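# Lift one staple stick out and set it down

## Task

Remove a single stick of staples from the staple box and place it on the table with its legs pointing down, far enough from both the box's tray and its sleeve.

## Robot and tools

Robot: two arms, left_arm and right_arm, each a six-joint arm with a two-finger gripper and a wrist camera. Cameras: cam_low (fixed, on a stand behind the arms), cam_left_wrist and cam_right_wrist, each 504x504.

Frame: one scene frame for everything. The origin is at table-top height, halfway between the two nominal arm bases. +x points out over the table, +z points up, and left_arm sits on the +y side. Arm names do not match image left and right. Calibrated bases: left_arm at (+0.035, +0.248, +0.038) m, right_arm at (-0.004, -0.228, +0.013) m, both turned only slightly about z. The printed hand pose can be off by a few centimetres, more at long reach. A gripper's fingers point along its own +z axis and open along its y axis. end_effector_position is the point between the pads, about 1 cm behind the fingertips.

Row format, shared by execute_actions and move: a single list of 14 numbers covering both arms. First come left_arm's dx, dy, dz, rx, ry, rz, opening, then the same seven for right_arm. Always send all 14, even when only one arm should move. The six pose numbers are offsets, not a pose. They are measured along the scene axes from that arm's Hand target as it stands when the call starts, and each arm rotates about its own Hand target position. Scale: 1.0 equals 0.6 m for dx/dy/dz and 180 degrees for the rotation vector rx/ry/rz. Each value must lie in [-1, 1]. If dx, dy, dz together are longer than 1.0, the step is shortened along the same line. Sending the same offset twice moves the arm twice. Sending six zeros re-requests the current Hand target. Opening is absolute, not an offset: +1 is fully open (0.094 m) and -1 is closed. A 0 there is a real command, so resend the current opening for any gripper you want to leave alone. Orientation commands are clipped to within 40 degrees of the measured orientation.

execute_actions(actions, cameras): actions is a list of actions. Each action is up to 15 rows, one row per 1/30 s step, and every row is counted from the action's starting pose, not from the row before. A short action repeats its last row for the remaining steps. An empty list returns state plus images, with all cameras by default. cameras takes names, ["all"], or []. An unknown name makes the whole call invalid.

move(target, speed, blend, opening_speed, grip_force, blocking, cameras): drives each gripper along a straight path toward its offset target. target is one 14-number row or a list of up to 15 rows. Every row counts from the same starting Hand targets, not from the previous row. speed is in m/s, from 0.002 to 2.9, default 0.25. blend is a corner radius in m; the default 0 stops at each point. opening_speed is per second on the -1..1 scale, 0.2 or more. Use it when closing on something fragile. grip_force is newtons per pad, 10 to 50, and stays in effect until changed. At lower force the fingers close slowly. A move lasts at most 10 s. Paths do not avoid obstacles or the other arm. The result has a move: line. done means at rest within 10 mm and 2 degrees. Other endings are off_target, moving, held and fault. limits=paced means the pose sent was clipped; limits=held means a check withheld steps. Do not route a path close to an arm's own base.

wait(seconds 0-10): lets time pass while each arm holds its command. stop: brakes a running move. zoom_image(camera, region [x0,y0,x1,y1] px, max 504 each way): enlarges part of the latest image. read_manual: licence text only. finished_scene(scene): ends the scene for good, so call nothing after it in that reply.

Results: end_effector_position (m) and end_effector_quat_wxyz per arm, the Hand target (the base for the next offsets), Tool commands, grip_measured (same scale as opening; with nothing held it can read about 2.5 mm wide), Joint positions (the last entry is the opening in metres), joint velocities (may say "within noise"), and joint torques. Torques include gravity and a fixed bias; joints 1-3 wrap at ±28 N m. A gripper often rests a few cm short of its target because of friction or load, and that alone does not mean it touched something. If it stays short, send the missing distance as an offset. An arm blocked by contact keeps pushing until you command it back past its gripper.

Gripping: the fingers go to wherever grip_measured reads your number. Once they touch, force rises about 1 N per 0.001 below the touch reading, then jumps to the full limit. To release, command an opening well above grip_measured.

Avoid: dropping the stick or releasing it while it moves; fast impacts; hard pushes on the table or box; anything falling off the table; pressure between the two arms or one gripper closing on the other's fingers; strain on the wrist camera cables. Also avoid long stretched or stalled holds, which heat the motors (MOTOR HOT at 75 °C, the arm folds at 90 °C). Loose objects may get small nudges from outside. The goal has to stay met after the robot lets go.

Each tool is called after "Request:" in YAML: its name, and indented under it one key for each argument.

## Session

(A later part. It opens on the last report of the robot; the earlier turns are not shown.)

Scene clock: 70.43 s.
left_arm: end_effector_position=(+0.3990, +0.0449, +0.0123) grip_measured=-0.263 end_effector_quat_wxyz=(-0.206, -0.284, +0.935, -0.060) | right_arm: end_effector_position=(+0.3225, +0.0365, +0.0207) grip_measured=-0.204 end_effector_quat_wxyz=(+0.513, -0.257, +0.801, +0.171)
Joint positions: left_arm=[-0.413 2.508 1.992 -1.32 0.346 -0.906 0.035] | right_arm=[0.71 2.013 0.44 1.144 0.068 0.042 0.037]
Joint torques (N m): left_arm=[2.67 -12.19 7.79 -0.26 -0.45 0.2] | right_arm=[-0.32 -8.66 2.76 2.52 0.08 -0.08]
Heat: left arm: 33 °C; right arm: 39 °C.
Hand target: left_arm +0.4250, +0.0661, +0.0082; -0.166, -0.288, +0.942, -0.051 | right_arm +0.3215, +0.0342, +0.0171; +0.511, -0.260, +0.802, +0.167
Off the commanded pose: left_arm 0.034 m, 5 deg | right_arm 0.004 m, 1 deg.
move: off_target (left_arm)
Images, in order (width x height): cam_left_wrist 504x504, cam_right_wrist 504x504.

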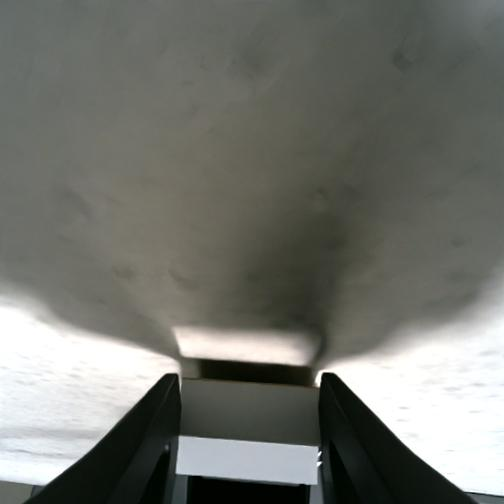

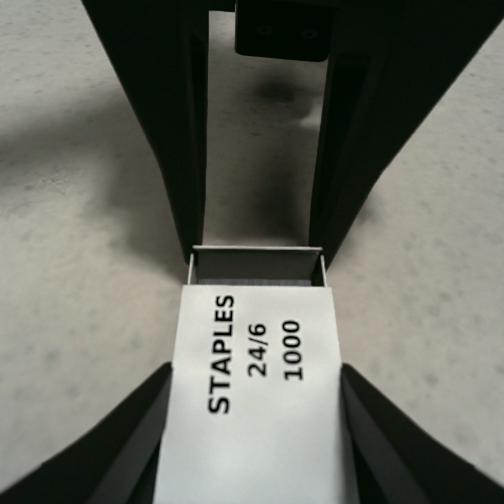

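Request:
move:
  target:
    - [-0.058,-0.041,0,0,0,0, -0.29, 0,0,0, 0, 0, 0, -0.207]
    - [-0.058,-0.041,0,0,0,0, -0.29, 0,0,0, 0, 0, 0, -0.1]
    - [-0.058,-0.041,0,0,0,0, -0.29, -0.022,-0.014,-0.004, 0, 0, 0, -0.1]
    - [-0.058,-0.041,0,0,0,0, -0.29, -0.022,-0.014,-0.004, 0, 0, 0, -0.24]
  speed: 0.06
  opening_speed: 0.3
  cameras: ["cam_left_wrist","cam_right_wrist"]

Request:
wait:
  seconds: 0.2
  cameras: ["all"]

Request:
zoom_image:
  camera: "cam_low"
  region: [230, 230, 340, 320]

Scene clock: 75.40 s.
left_arm: end_effector_position=(+0.3912, +0.0438, +0.0083) grip_measured=-0.263 end_effector_quat_wxyz=(-0.179, -0.292, +0.938, -0.058) | right_arm: end_effector_position=(+0.3085, +0.0301, +0.0166) grip_measured=-0.228 end_effector_quat_wxyz=(+0.510, -0.263, +0.800, +0.174)
Joint positions: left_arm=[-0.435 2.43 1.849 -1.202 0.317 -0.956 0.035] | right_arm=[0.718 2.013 0.382 1.198 0.062 0.039 0.036]
Joint torques (N m): left_arm=[-0.96 -13.83 2.88 -0.18 -0.02 -0.11] | right_arm=[0.31 -8.64 2.06 2.57 0.17 0.01]
Heat: left arm: 33 °C; right arm: 39 °C.
Hand target: left_arm +0.3902, +0.0415, +0.0082; -0.166, -0.288, +0.942, -0.051 | right_arm +0.3083, +0.0258, +0.0147; +0.511, -0.260, +0.802, +0.167
Off the commanded pose: left_arm 0.003 m, 2 deg | right_arm 0.005 m, 1 deg.
move: done
Images, in order (width x height): cam_left_wrist 504x504, cam_right_wrist 504x504.

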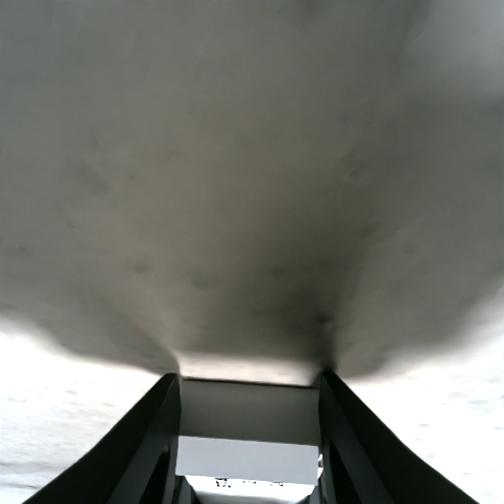

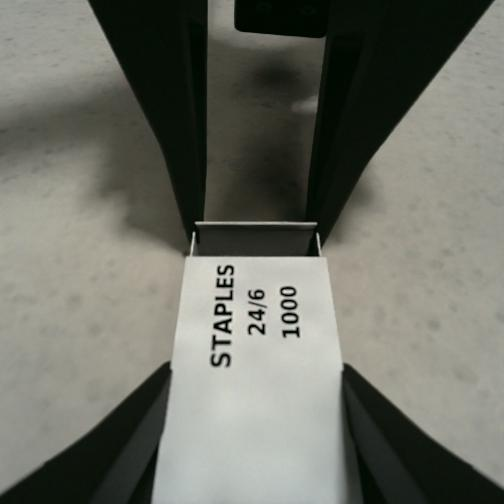

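Scene clock: 75.60 s.
left_arm: end_effector_position=(+0.3912, +0.0438, +0.0083) grip_measured=-0.263 end_effector_quat_wxyz=(-0.179, -0.292, +0.938, -0.058) | right_arm: end_effector_position=(+0.3085, +0.0301, +0.0166) grip_measured=-0.228 end_effector_quat_wxyz=(+0.510, -0.263, +0.800, +0.174)
Joint positions: left_arm=[-0.435 2.43 1.849 -1.202 0.317 -0.956 0.035] | right_arm=[0.718 2.013 0.382 1.198 0.062 0.039 0.036]
Joint torques (N m): left_arm=[-0.98 -13.85 2.86 -0.19 -0.02 -0.1] | right_arm=[0.28 -8.61 2.06 2.57 0.17 0]
Heat: left arm: 33 °C; right arm: 39 °C.
Hand target: left_arm +0.3902, +0.0415, +0.0082; -0.166, -0.288, +0.942, -0.051 | right_arm +0.3083, +0.0258, +0.0147; +0.511, -0.260, +0.802, +0.167
Tool commands: left_gripper/opening=-0.29 right_gripper/opening=-0.24
Off the commanded pose: left_arm 0.003 m, 2 deg | right_arm 0.005 m, 1 deg.
wait: 0.20 s; at rest by 0.17 s

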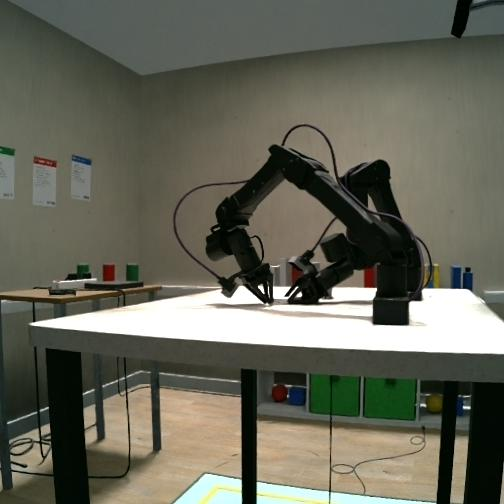

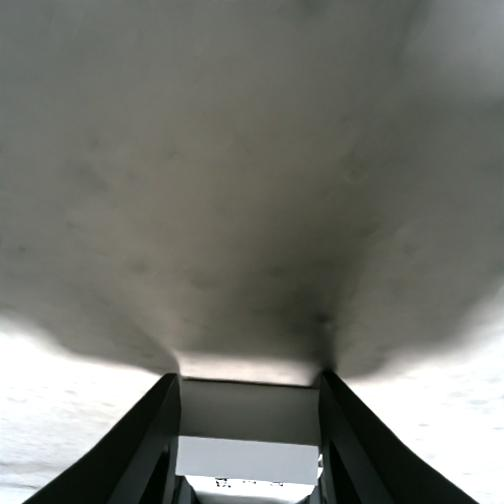

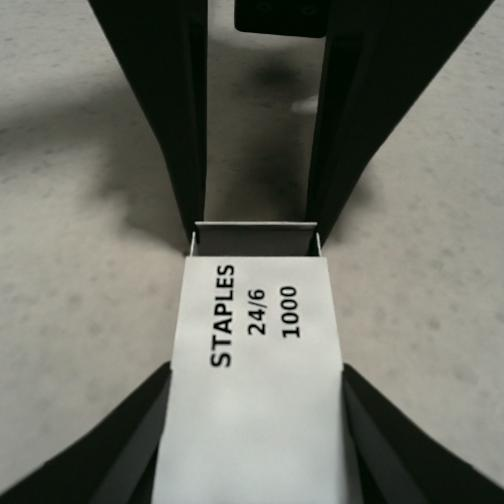

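Scaled by 4.582.

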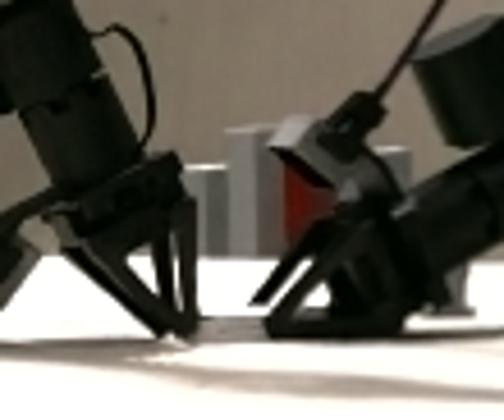

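Request:
move:
  target:
    - [0,0,0,0,0,0, -0.29, 0,0,0, 0, 0, 0, -0.12]
    - [0,0,0,0,0,0, -0.29, -0.0125,-0.009,-0.002, 0, 0, 0, -0.12]
    - [0,0,0,0,0,0, -0.29,  -0.0125,-0.009,-0.002, 0, 0, 0, -0.25]
    - [0.04,0.028,0,0,0,0, -0.3, -0.0125,-0.009,-0.002, 0, 0, 0, -0.25]
  speed: 0.06
  opening_speed: 0.3
  cameras: ["all"]

Scene clock: 81.00 s.
left_arm: end_effector_position=(+0.3944, +0.0412, +0.0091) grip_measured=-0.263 end_effector_quat_wxyz=(-0.194, -0.286, +0.936, -0.059) | right_arm: end_effector_position=(+0.3048, +0.0222, +0.0173) grip_measured=-0.227 end_effector_quat_wxyz=(+0.515, -0.256, +0.800, +0.172)
Joint positions: left_arm=[-0.43 2.474 1.924 -1.26 0.335 -0.933 0.035] | right_arm=[0.713 2.013 0.347 1.242 0.071 0.044 0.036]
Joint torques (N m): left_arm=[2.13 -12.1 7.65 -0.44 -0.31 0.24] | right_arm=[0.4 -8.47 1.81 2.47 0.14 -0.02]
Heat: left arm: 33 °C; right arm: 39 °C.
Hand target: left_arm +0.4142, +0.0583, +0.0082; -0.166, -0.288, +0.942, -0.051 | right_arm +0.3008, +0.0204, +0.0135; +0.511, -0.260, +0.802, +0.167
Off the commanded pose: left_arm 0.026 m, 3 deg | right_arm 0.006 m, 1 deg.
move: off_target (left_arm); target 4's new opening was sent with left_arm's hand 0.026 m and 3 deg from that target

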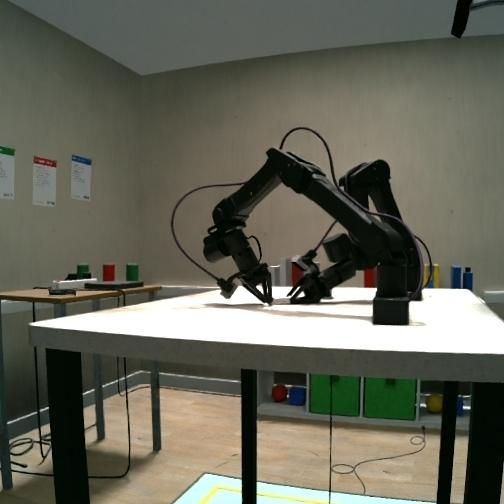

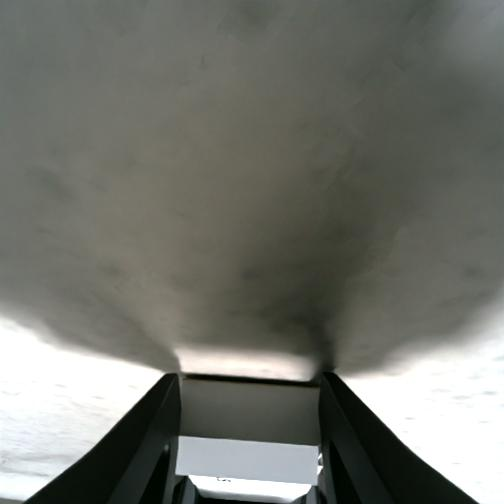

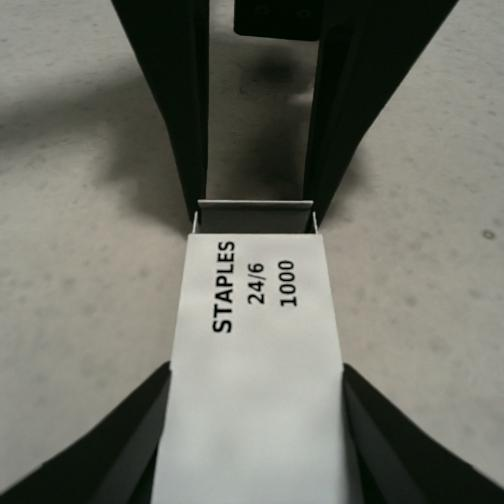

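Request:
move:
  target: [0.04,0.028,0,0,0,0, -0.3, 0,0,0, 0, 0, 0, -0.26]
  speed: 0.06
  cameras: ["all"]

Scene clock: 82.57 s.
left_arm: end_effector_position=(+0.4012, +0.0454, +0.0157) grip_measured=-0.265 end_effector_quat_wxyz=(-0.228, -0.283, +0.929, -0.063) | right_arm: end_effector_position=(+0.3103, +0.0249, +0.0244) grip_measured=-0.228 end_effector_quat_wxyz=(+0.526, -0.250, +0.793, +0.176)
Joint positions: left_arm=[-0.399 2.555 2.077 -1.398 0.372 -0.883 0.035] | right_arm=[0.71 2.013 0.359 1.259 0.073 0.048 0.036]
Joint torques (N m): left_arm=[3.71 -12.53 8.27 -0.07 -0.75 0.22] | right_arm=[0.38 -8.64 0.94 2.28 0.14 -0.09]
Heat: left arm: 33 °C; right arm: 39 °C.
Hand target: left_arm +0.4382, +0.0751, +0.0082; -0.166, -0.288, +0.942, -0.051 | right_arm +0.3008, +0.0204, +0.0135; +0.511, -0.260, +0.802, +0.167
Off the commanded pose: left_arm 0.048 m, 7 deg | right_arm 0.015 m, 3 deg.
move: off_target (left_arm, right_arm)

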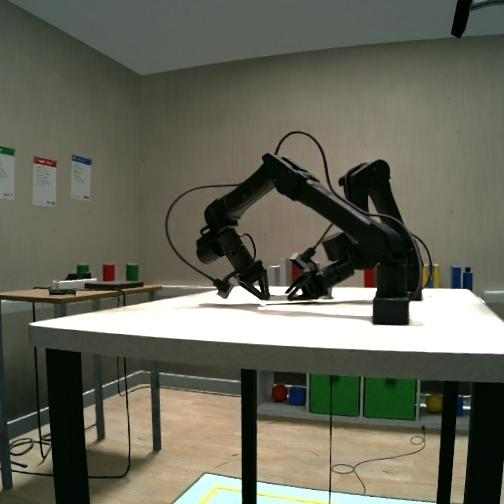

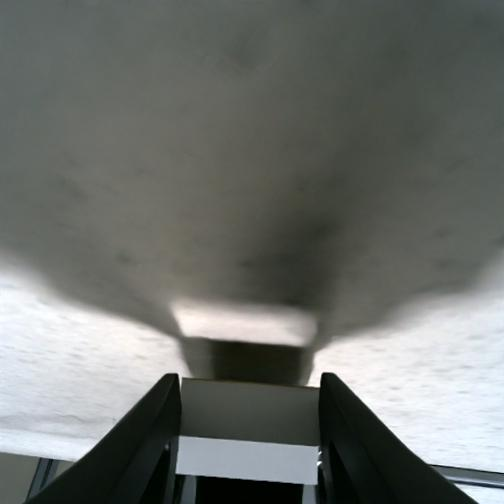

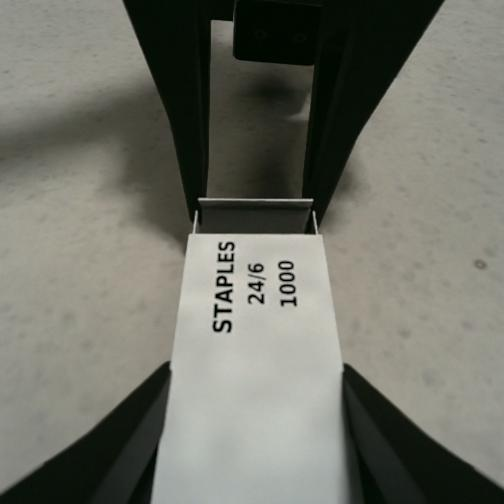

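Request:
move:
  target:
    - [-0.04,-0.028,0,0,0,0, -0.32, 0,0,0, 0, 0, 0, -0.26]
    - [-0.04,-0.028,0,0,0,0, -0.32, 0,0,0, 0, 0, 0, -0.208]
    - [0.03,0.02,0,0,0,0, -0.32, 0,0,0, 0, 0, 0, -0.208]
  speed: 0.03
  cameras: ["all"]

Scene clock: 89.17 s.
left_arm: end_effector_position=(+0.4523, +0.0867, +0.0093) grip_measured=-0.265 end_effector_quat_wxyz=(-0.170, -0.294, +0.939, -0.053) | right_arm: end_effector_position=(+0.3051, +0.0199, +0.0178) grip_measured=-0.204 end_effector_quat_wxyz=(+0.518, -0.255, +0.799, +0.168)
Joint positions: left_arm=[-0.312 2.649 2.271 -1.43 0.271 -0.836 0.035] | right_arm=[0.712 2.013 0.341 1.251 0.079 0.041 0.037]
Joint torques (N m): left_arm=[0.25 -12.79 7.17 -0.49 0.04 0.17] | right_arm=[0.28 -8.42 2.24 2.37 0.09 -0.06]
Heat: left arm: 34 °C; right arm: 39 °C.
Hand target: left_arm +0.4562, +0.0871, +0.0082; -0.166, -0.288, +0.942, -0.051 | right_arm +0.3008, +0.0204, +0.0135; +0.511, -0.260, +0.802, +0.167
Off the commanded pose: left_arm 0.004 m, 1 deg | right_arm 0.006 m, 1 deg.
move: done

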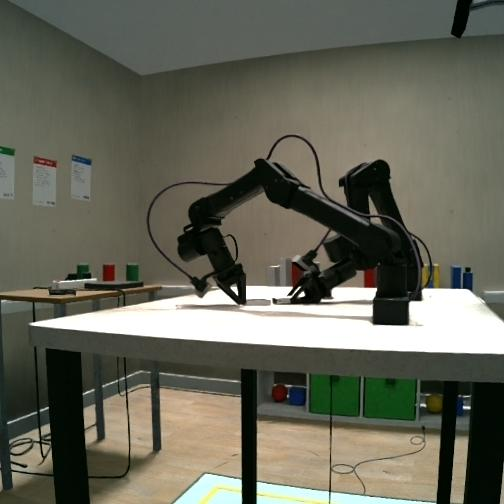

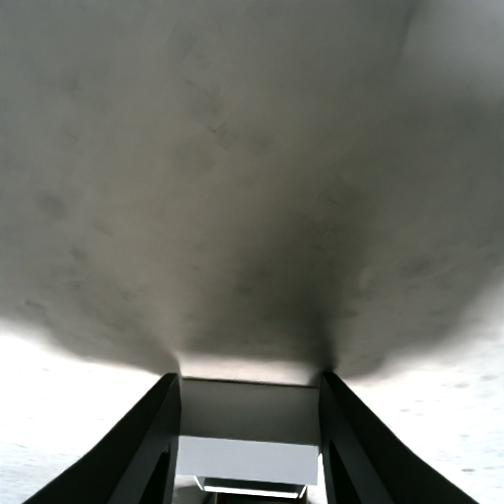

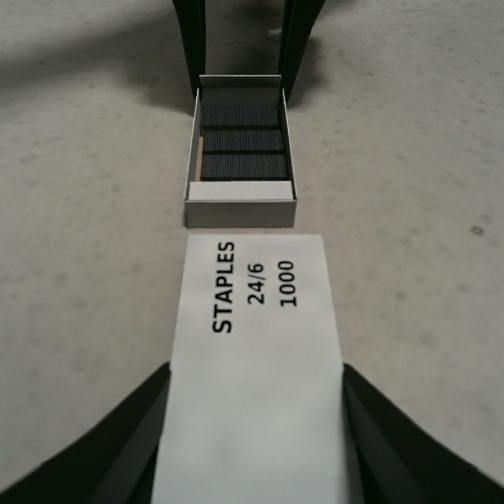

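Request:
move:
  target:
    - [0,0,0,0,0,0, 0, 0,0,0, 0, 0, 0, 0]
    - [0,0,0.12,0,0,0, 0, -0.08,-0.06,0.03, 0, 0, 0, 0]
  speed: 0.12
  opening_speed: 0.6
  cameras: ["all"]

Request:
zoom_image:
  camera: "cam_left_wrist"
  region: [130, 230, 380, 480]

Request:
zoom_image:
  camera: "cam_right_wrist"
  region: [130, 30, 380, 280]

Scene clock: 91.97 s.
left_arm: end_effector_position=(+0.4646, +0.0837, +0.0572) grip_measured=-0.002 end_effector_quat_wxyz=(-0.141, -0.291, +0.944, -0.070) | right_arm: end_effector_position=(+0.2529, -0.0185, +0.0238) grip_measured=-0.002 end_effector_quat_wxyz=(+0.502, -0.264, +0.808, +0.160)
Joint positions: left_arm=[-0.312 2.601 2.384 -1.522 0.269 -0.837 0.047] | right_arm=[0.736 1.828 0.098 1.267 0.097 0.041 0.047]
Joint torques (N m): left_arm=[0.32 -18.02 4.78 -0.88 0.09 0.01] | right_arm=[0.44 -8.43 2.04 2.44 0.14 0.06]
Heat: left arm: 34 °C; right arm: 39 °C.
Hand target: left_arm +0.4562, +0.0871, +0.0802; -0.166, -0.288, +0.942, -0.051 | right_arm +0.2528, -0.0156, +0.0315; +0.511, -0.260, +0.802, +0.167
Off the commanded pose: left_arm 0.025 m, 4 deg | right_arm 0.008 m, 1 deg.
joint sent to its limit (left arm) — joint 4 (wrist pitch), lower limit. The joint targets are off in position and orientation.
move: off_target (left_arm)

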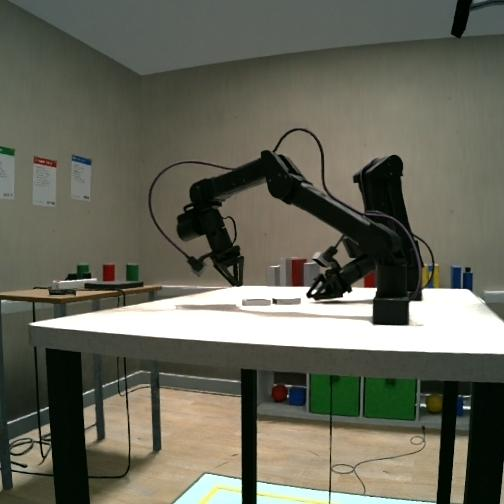

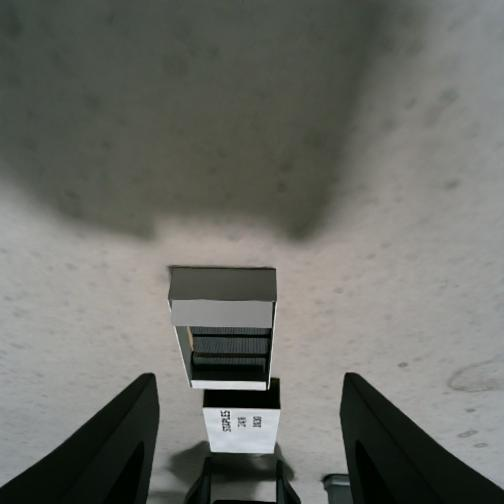

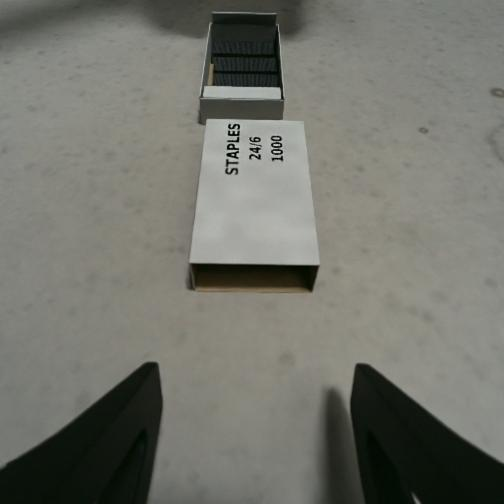

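Scaled by 2.016.

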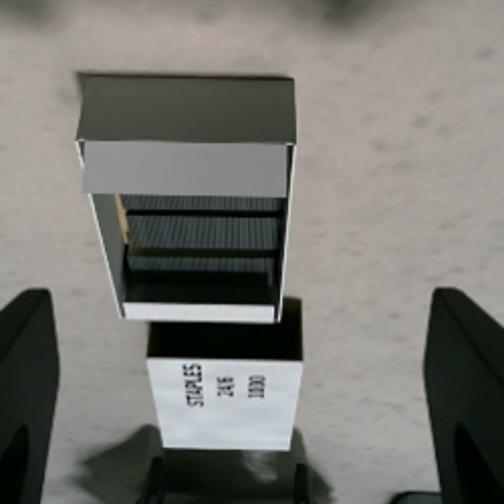

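Scaled by 2.016.

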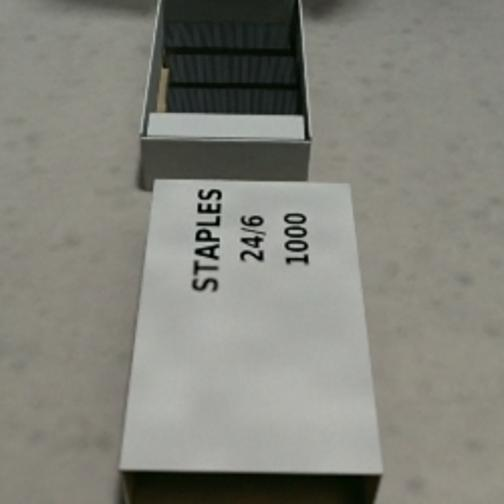

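Request:
move:
  target: [-0.09,-0.075,0.09,0.14,-0.2075,0, 0, -0.05,-0.1,0.1, 0, 0, 0, 0]
  speed: 0.25
  cameras: ["cam_left_wrist"]

Request:
zoom_image:
  camera: "cam_left_wrist"
  region: [130, 130, 380, 380]

Scene clock: 95.57 s.
left_arm: end_effector_position=(+0.3986, +0.0386, +0.1167) grip_measured=-0.002 end_effector_quat_wxyz=(+0.182, -0.274, +0.942, +0.072) | right_arm: end_effector_position=(+0.2247, -0.0772, +0.0892) grip_measured=-0.002 end_effector_quat_wxyz=(+0.514, -0.256, +0.803, +0.159)
Joint positions: left_arm=[-0.735 2.052 1.665 -1.09 -0.383 -1.233 0.047] | right_arm=[0.535 0.703 0.023 0.245 -0.07 -0.041 0.047]
Joint torques (N m): left_arm=[0.03 -14.38 4.52 0.2 -0.46 -0.14] | right_arm=[-0.47 -1.73 7.82 2.1 -0.25 -0.06]
Heat: left arm: 35 °C; right arm: 39 °C.
Hand target: left_arm +0.4022, +0.0421, +0.1342; +0.208, -0.285, +0.934, +0.063 | right_arm +0.2228, -0.0756, +0.0915; +0.511, -0.260, +0.802, +0.167
Off the commanded pose: left_arm 0.018 m, 3 deg | right_arm 0.003 m, 1 deg.
move: off_target (left_arm)
Images, in order (width x height): cam_left_wrist 504x504.

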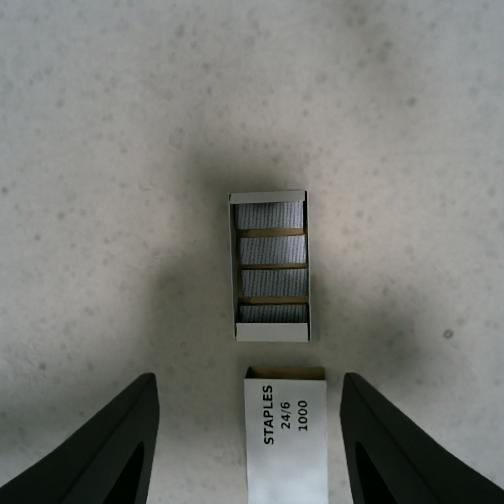

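Scaled by 2.016.

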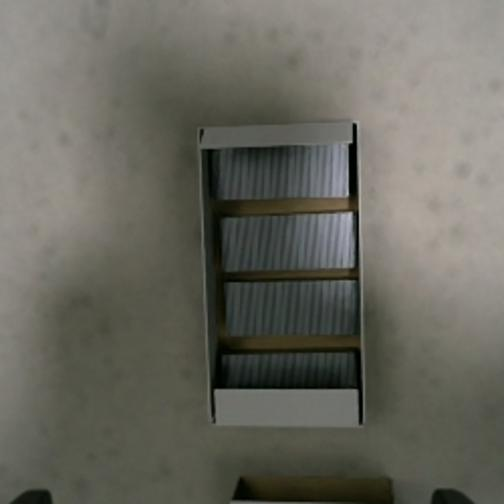

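Request:
move:
  target: [0.046,0.0175,-0.1,0.0232,0.1215,-0.490, -1, 0,0,0, 0, 0, 0, 0]
  speed: 0.25
  cameras: ["cam_left_wrist","cam_right_wrist"]

Request:
zoom_image:
  camera: "cam_left_wrist"
  region: [130, 230, 380, 480]

Scene clock: 104.00 s.
left_arm: end_effector_position=(+0.4287, +0.0550, +0.0705) grip_measured=-0.974 end_effector_quat_wxyz=(+0.042, +0.456, +0.889, -0.012) | right_arm: end_effector_position=(+0.2247, -0.0772, +0.0892) grip_measured=-0.002 end_effector_quat_wxyz=(+0.514, -0.256, +0.803, +0.159)
Joint positions: left_arm=[-0.496 2.18 1.729 -1.038 0.027 0.5 0.001] | right_arm=[0.535 0.703 0.023 0.245 -0.07 -0.041 0.047]
Joint torques (N m): left_arm=[0.53 -10.78 7.94 -0.16 0.17 0.18] | right_arm=[-0.46 -1.76 7.82 2.1 -0.25 -0.07]
Heat: left arm: 35 °C; right arm: 38 °C.
Hand target: left_arm +0.4298, +0.0526, +0.0742; +0.039, +0.463, +0.885, -0.020 | right_arm +0.2228, -0.0756, +0.0915; +0.511, -0.260, +0.802, +0.167
Off the commanded pose: left_arm 0.005 m, 1 deg | right_arm 0.003 m, 1 deg.
move: done
Images, in order (width x height): cam_left_wrist 504x504, cam_right_wrist 504x504.

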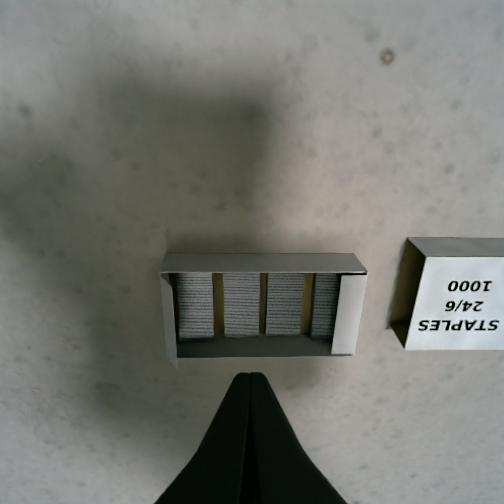

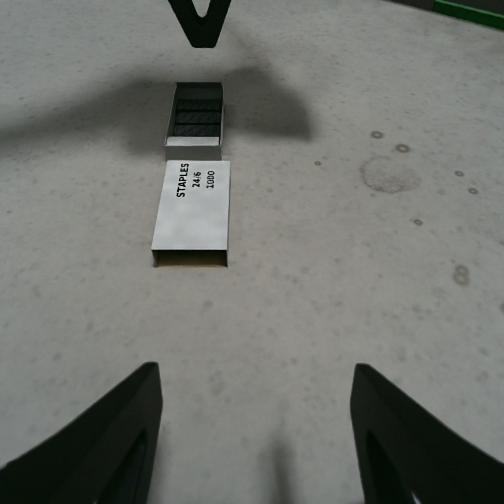

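Scaled by 2.016.

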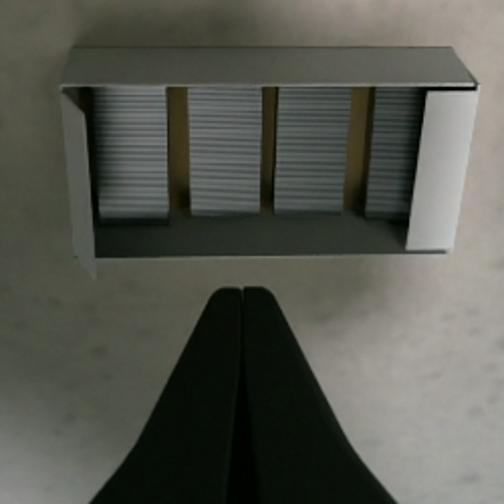

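Request:
move:
  target: [0.025,0.020,-0.068,0,0,0, -1, 0,0,0, 0, 0, 0, 0]
  speed: 0.12
  cameras: ["cam_left_wrist","cam_right_wrist","cam_low"]

Request:
zoom_image:
  camera: "cam_left_wrist"
  region: [130, 230, 380, 480]

Request:
zoom_image:
  camera: "cam_low"
  region: [210, 230, 310, 320]

Scene clock: 106.53 s.
left_arm: end_effector_position=(+0.4461, +0.0675, +0.0366) grip_measured=-0.974 end_effector_quat_wxyz=(+0.038, +0.454, +0.890, -0.012) | right_arm: end_effector_position=(+0.2247, -0.0772, +0.0892) grip_measured=-0.002 end_effector_quat_wxyz=(+0.514, -0.256, +0.803, +0.159)
Joint positions: left_arm=[-0.453 2.264 1.731 -0.962 0.03 0.54 0.001] | right_arm=[0.535 0.703 0.023 0.245 -0.07 -0.041 0.047]
Joint torques (N m): left_arm=[0.17 -11.74 4.42 0.22 0.17 0.21] | right_arm=[-0.46 -1.77 7.86 2.1 -0.25 -0.07]
Heat: left arm: 35 °C; right arm: 38 °C.
Hand target: left_arm +0.4448, +0.0646, +0.0334; +0.039, +0.463, +0.885, -0.020 | right_arm +0.2228, -0.0756, +0.0915; +0.511, -0.260, +0.802, +0.167
Off the commanded pose: left_arm 0.005 m, 1 deg | right_arm 0.003 m, 1 deg.
move: done

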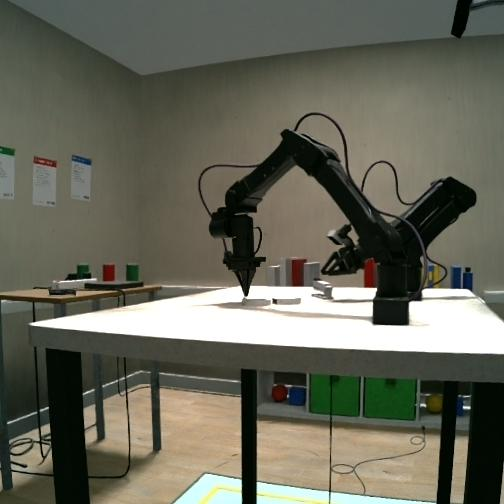

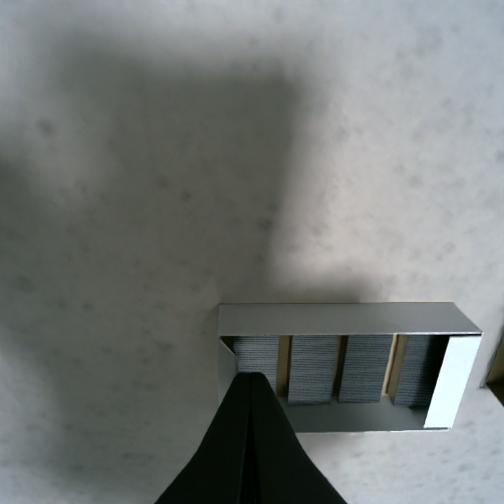

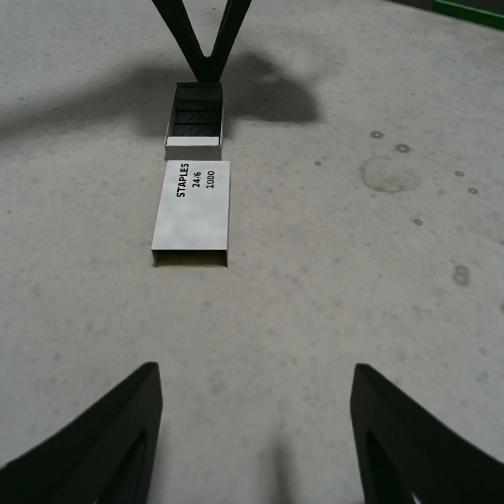

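Scaled by 2.016.

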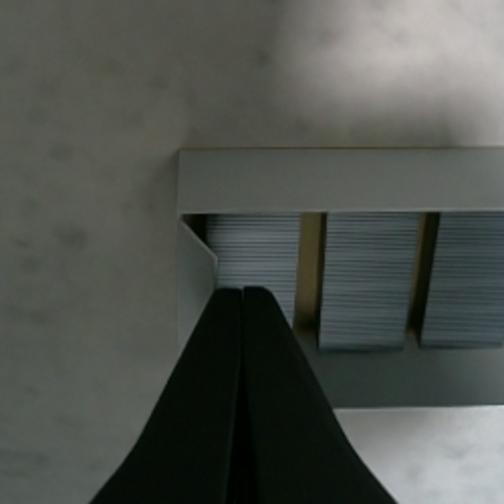

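Scaled by 5.040.

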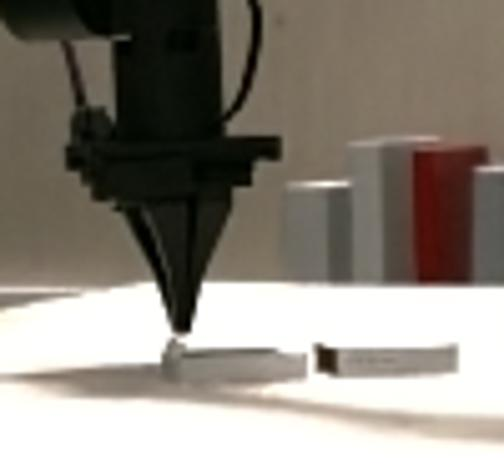

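Request:
move:
  target:
    - [-0.0255,-0.0157,0,0,0,0, -1, 0,0,0, 0, 0, 0, 0]
    - [-0.0255,-0.0157,-0.022,0,0,0, -1, 0,0,0, 0, 0, 0, 0]
  speed: 0.08
  cameras: ["cam_left_wrist","cam_low"]

Request:
zoom_image:
  camera: "cam_left_wrist"
  region: [130, 230, 380, 480]

Request:
zoom_image:
  camera: "cam_low"
  region: [210, 260, 310, 320]

Scene clock: 108.93 s.
left_arm: end_effector_position=(+0.4269, +0.0590, +0.0182) grip_measured=-0.974 end_effector_quat_wxyz=(+0.024, +0.467, +0.884, -0.014) | right_arm: end_effector_position=(+0.2247, -0.0772, +0.0892) grip_measured=-0.002 end_effector_quat_wxyz=(+0.514, -0.256, +0.803, +0.159)
Joint positions: left_arm=[-0.488 2.262 1.652 -0.915 0.03 0.532 0.001] | right_arm=[0.535 0.703 0.023 0.245 -0.07 -0.041 0.047]
Joint torques (N m): left_arm=[-0.29 -13.14 3.22 0.42 0.14 -0.1] | right_arm=[-0.47 -1.74 7.88 2.11 -0.25 -0.07]
Heat: left arm: 35 °C; right arm: 38 °C.
Hand target: left_arm +0.4295, +0.0551, +0.0202; +0.039, +0.463, +0.885, -0.020 | right_arm +0.2228, -0.0756, +0.0915; +0.511, -0.260, +0.802, +0.167
Off the commanded pose: left_arm 0.005 m, 2 deg | right_arm 0.003 m, 1 deg.
move: done
Images, in order (width x height): cam_low 504x504, cam_left_wrist 504x504.

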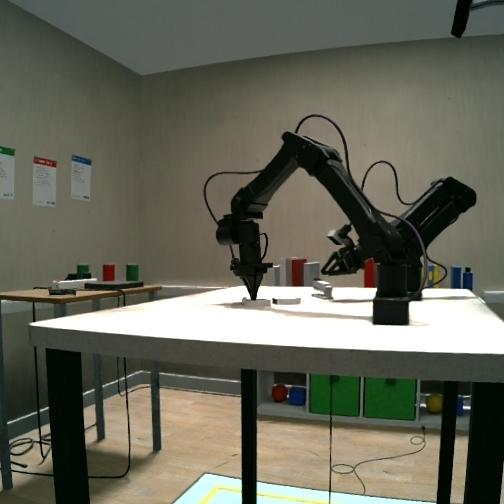

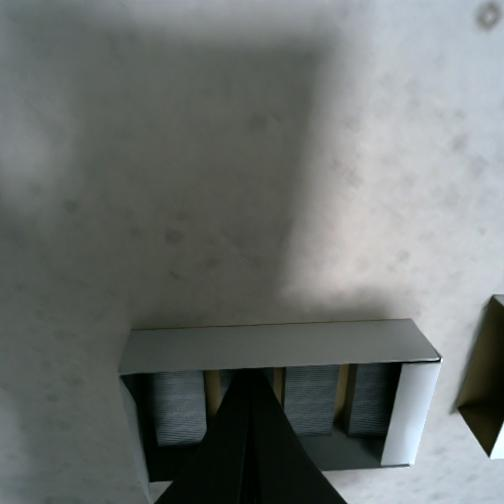

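Scaled by 2.016.

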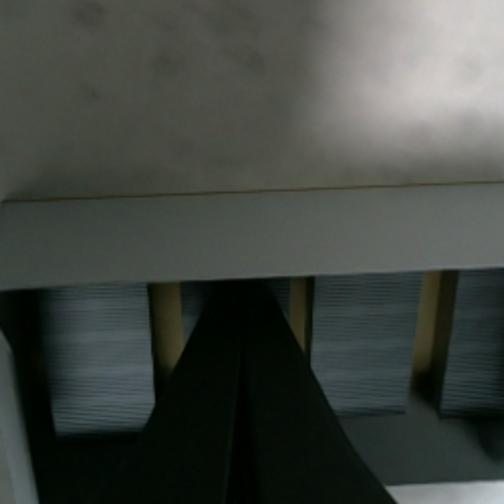

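Scaled by 5.040.

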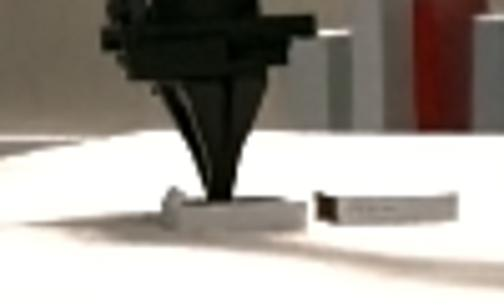

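Request:
move:
  target:
    - [-0.0073,0.010,0.006,0,0,-0.01, -1, 0,0,0, 0, 0, 0, 0]
    - [-0.0073,0.010,-0.008,0,0,-0.01, -1, 0,0,0, 0, 0, 0, 0]
  speed: 0.05
  cameras: ["cam_left_wrist","cam_low"]

Request:
zoom_image:
  camera: "cam_left_wrist"
  region: [130, 254, 380, 504]

Request:
zoom_image:
  camera: "cam_low"
  region: [210, 260, 310, 320]

Scene clock: 110.97 s.
left_arm: end_effector_position=(+0.4263, +0.0591, +0.0183) grip_measured=-0.974 end_effector_quat_wxyz=(+0.036, +0.472, +0.881, -0.015) | right_arm: end_effector_position=(+0.2247, -0.0772, +0.0892) grip_measured=-0.002 end_effector_quat_wxyz=(+0.514, -0.256, +0.803, +0.159)
Joint positions: left_arm=[-0.487 2.238 1.61 -0.872 0.034 0.546 0.001] | right_arm=[0.535 0.703 0.023 0.245 -0.07 -0.041 0.047]
Joint torques (N m): left_arm=[0.47 -12.21 2.82 0.32 0.14 0.21] | right_arm=[-0.46 -1.76 7.88 2.1 -0.25 -0.07]
Heat: left arm: 35 °C; right arm: 38 °C.
Hand target: left_arm +0.4251, +0.0611, +0.0154; +0.038, +0.477, +0.878, -0.020 | right_arm +0.2228, -0.0756, +0.0915; +0.511, -0.260, +0.802, +0.167
Off the commanded pose: left_arm 0.004 m, 1 deg | right_arm 0.003 m, 1 deg.
move: done
Images, in order (width x height): cam_low 504x504, cam_left_wrist 504x504.

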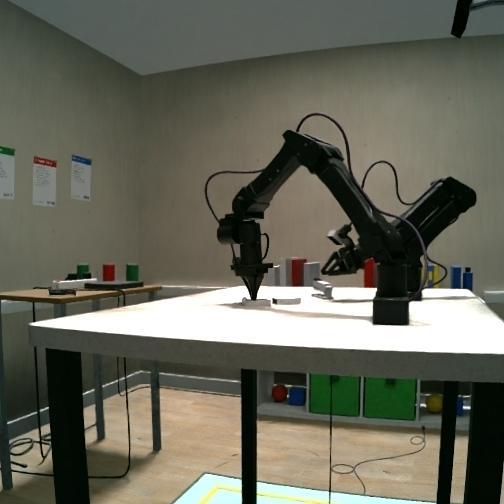

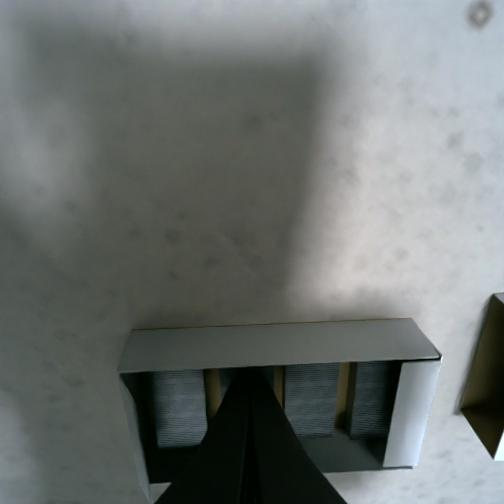

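Scaled by 2.016.

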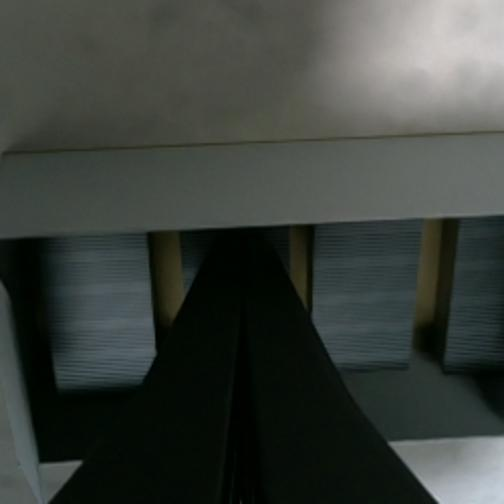

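Scaled by 5.040.

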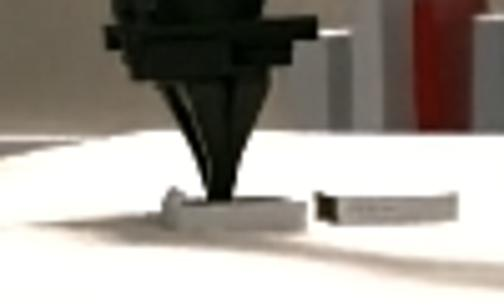

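Request:
move:
  target:
    - [0,0,0.016,0,0,0, -1, 0,0,0, 0, 0, 0, 0]
    - [-0.0085,0.0115,0.016,0,0,0, -1, 0,0,0, 0, 0, 0, 0]
  speed: 0.08
  cameras: ["cam_left_wrist"]

Request:
zoom_image:
  camera: "cam_left_wrist"
  region: [130, 254, 380, 504]

Scene clock: 113.00 s.
left_arm: end_effector_position=(+0.4217, +0.0635, +0.0189) grip_measured=-0.974 end_effector_quat_wxyz=(+0.036, +0.474, +0.880, -0.017) | right_arm: end_effector_position=(+0.2247, -0.0772, +0.0892) grip_measured=-0.002 end_effector_quat_wxyz=(+0.514, -0.256, +0.803, +0.159)
Joint positions: left_arm=[-0.481 2.216 1.576 -0.861 0.038 0.557 0.001] | right_arm=[0.535 0.703 0.023 0.245 -0.07 -0.041 0.047]
Joint torques (N m): left_arm=[0.59 -13.72 3.3 0.05 0.1 0.2] | right_arm=[-0.46 -1.78 7.86 2.09 -0.26 -0.07]
Heat: left arm: 35 °C; right arm: 38 °C.
Hand target: left_arm +0.4200, +0.0680, +0.0250; +0.038, +0.477, +0.878, -0.020 | right_arm +0.2228, -0.0756, +0.0915; +0.511, -0.260, +0.802, +0.167
Off the commanded pose: left_arm 0.008 m, 1 deg | right_arm 0.003 m, 1 deg.
move: done
Images, in order (width x height): cam_left_wrist 504x504.

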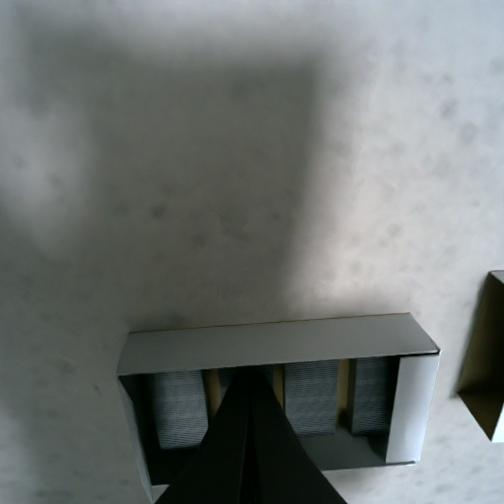

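Scaled by 2.016.

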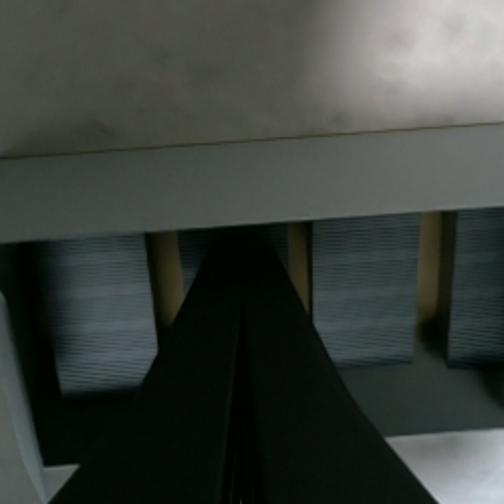

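Request:
move:
  target:
    - [0,0,0.025,0,0,0, -1, 0,0,0, 0, 0, 0, 0]
  speed: 0.08
  cameras: ["cam_left_wrist"]

Request:
zoom_image:
  camera: "cam_left_wrist"
  region: [130, 204, 430, 504]

Scene clock: 114.80 s.
left_arm: end_effector_position=(+0.4160, +0.0661, +0.0191) grip_measured=-0.974 end_effector_quat_wxyz=(+0.023, +0.474, +0.880, -0.017) | right_arm: end_effector_position=(+0.2247, -0.0772, +0.0892) grip_measured=-0.002 end_effector_quat_wxyz=(+0.514, -0.256, +0.803, +0.159)
Joint positions: left_arm=[-0.481 2.215 1.576 -0.887 0.038 0.557 0.001] | right_arm=[0.535 0.703 0.023 0.245 -0.07 -0.041 0.047]
Joint torques (N m): left_arm=[0.58 -15.49 5.6 -0.23 0.1 0.21] | right_arm=[-0.44 -1.77 7.87 2.11 -0.26 -0.06]
Heat: left arm: 35 °C; right arm: 38 °C.
Hand target: left_arm +0.4200, +0.0680, +0.0400; +0.038, +0.477, +0.878, -0.020 | right_arm +0.2228, -0.0756, +0.0915; +0.511, -0.260, +0.802, +0.167
Off the commanded pose: left_arm 0.021 m, 2 deg | right_arm 0.003 m, 1 deg.
move: off_target (left_arm)
Images, in order (width x height): cam_left_wrist 504x504.

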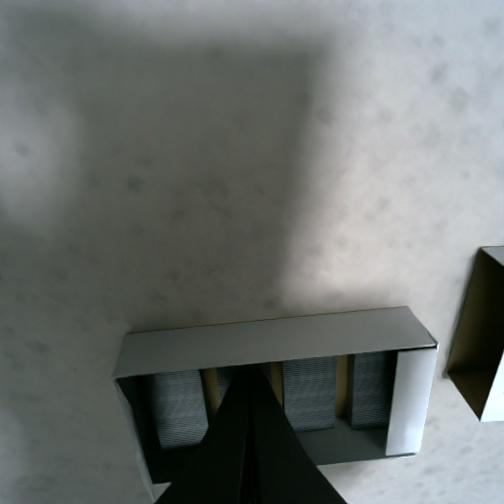

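Scaled by 1.680.

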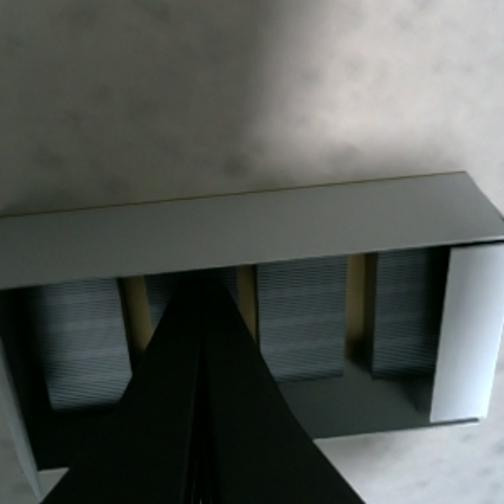

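Request:
move:
  target:
    - [0,0,0.035,0,0,0, -1, 0,0,0, 0, 0, 0, 0]
  speed: 0.15
  cameras: ["cam_left_wrist"]

Request:
zoom_image:
  camera: "cam_left_wrist"
  region: [130, 204, 430, 504]

Scene clock: 116.37 s.
left_arm: end_effector_position=(+0.4123, +0.0678, +0.0373) grip_measured=-0.974 end_effector_quat_wxyz=(+0.017, +0.474, +0.880, -0.018) | right_arm: end_effector_position=(+0.2247, -0.0772, +0.0892) grip_measured=-0.002 end_effector_quat_wxyz=(+0.514, -0.256, +0.803, +0.159)
Joint positions: left_arm=[-0.481 2.186 1.605 -0.958 0.038 0.557 0.001] | right_arm=[0.535 0.703 0.023 0.245 -0.07 -0.041 0.047]
Joint torques (N m): left_arm=[0.58 -15.04 7.34 -0.27 0.1 0.21] | right_arm=[-0.46 -1.77 7.86 2.1 -0.25 -0.07]
Heat: left arm: 35 °C; right arm: 38 °C.
Hand target: left_arm +0.4200, +0.0680, +0.0610; +0.038, +0.477, +0.878, -0.020 | right_arm +0.2228, -0.0756, +0.0915; +0.511, -0.260, +0.802, +0.167
Off the commanded pose: left_arm 0.025 m, 2 deg | right_arm 0.003 m, 1 deg.
move: off_target (left_arm)
Images, in order (width x height): cam_left_wrist 504x504.

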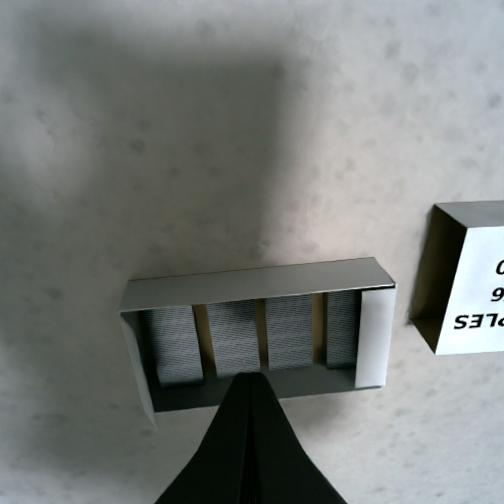

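Scaled by 1.680.

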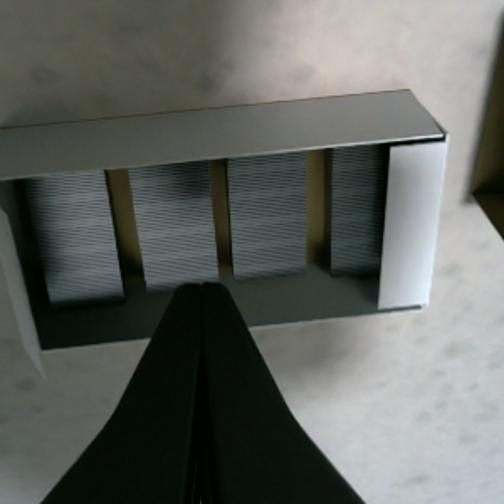

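Request:
move:
  target:
    - [0.03,0.0245,0.0,0,0,0.025, -0.336, 0,0,0, 0, 0, 0, 0]
    - [0.03,0.0245,-0.04,0,0,0.025, -0.336, 0,0,0, 0, 0, 0, 0]
  speed: 0.1
  cameras: ["cam_left_wrist"]

Request:
zoom_image:
  camera: "cam_left_wrist"
  region: [150, 254, 400, 504]

Scene clock: 121.63 s.
left_arm: end_effector_position=(+0.4377, +0.0840, +0.0396) grip_measured=-0.338 end_effector_quat_wxyz=(+0.038, +0.446, +0.894, -0.015) | right_arm: end_effector_position=(+0.2247, -0.0772, +0.0892) grip_measured=-0.002 end_effector_quat_wxyz=(+0.514, -0.256, +0.803, +0.159)
Joint positions: left_arm=[-0.422 2.207 1.648 -0.938 0.038 0.551 0.031] | right_arm=[0.535 0.703 0.023 0.245 -0.07 -0.041 0.047]
Joint torques (N m): left_arm=[0.16 -11.23 4.59 0.2 0.08 -0.1] | right_arm=[-0.47 -1.78 7.83 2.11 -0.25 -0.07]
Heat: left arm: 35 °C; right arm: 38 °C.
Hand target: left_arm +0.4380, +0.0827, +0.0370; +0.039, +0.442, +0.896, -0.019 | right_arm +0.2228, -0.0756, +0.0915; +0.511, -0.260, +0.802, +0.167
Off the commanded pose: left_arm 0.003 m, 1 deg | right_arm 0.003 m, 1 deg.
move: done
Images, in order (width x height): cam_left_wrist 504x504.

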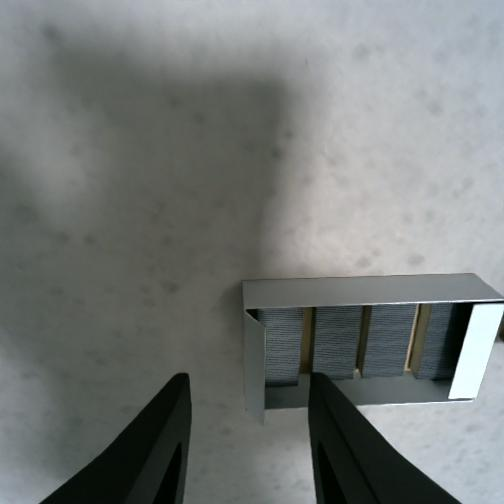

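Scaled by 2.016.

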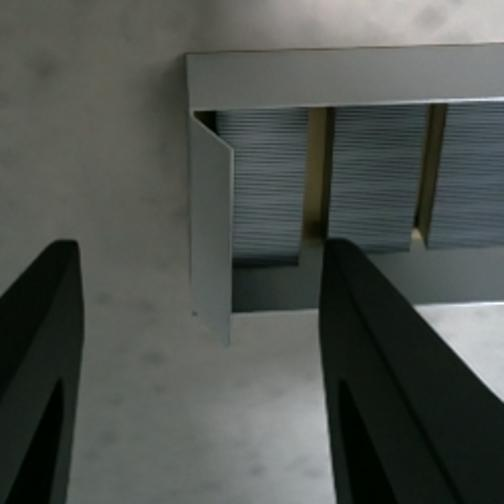

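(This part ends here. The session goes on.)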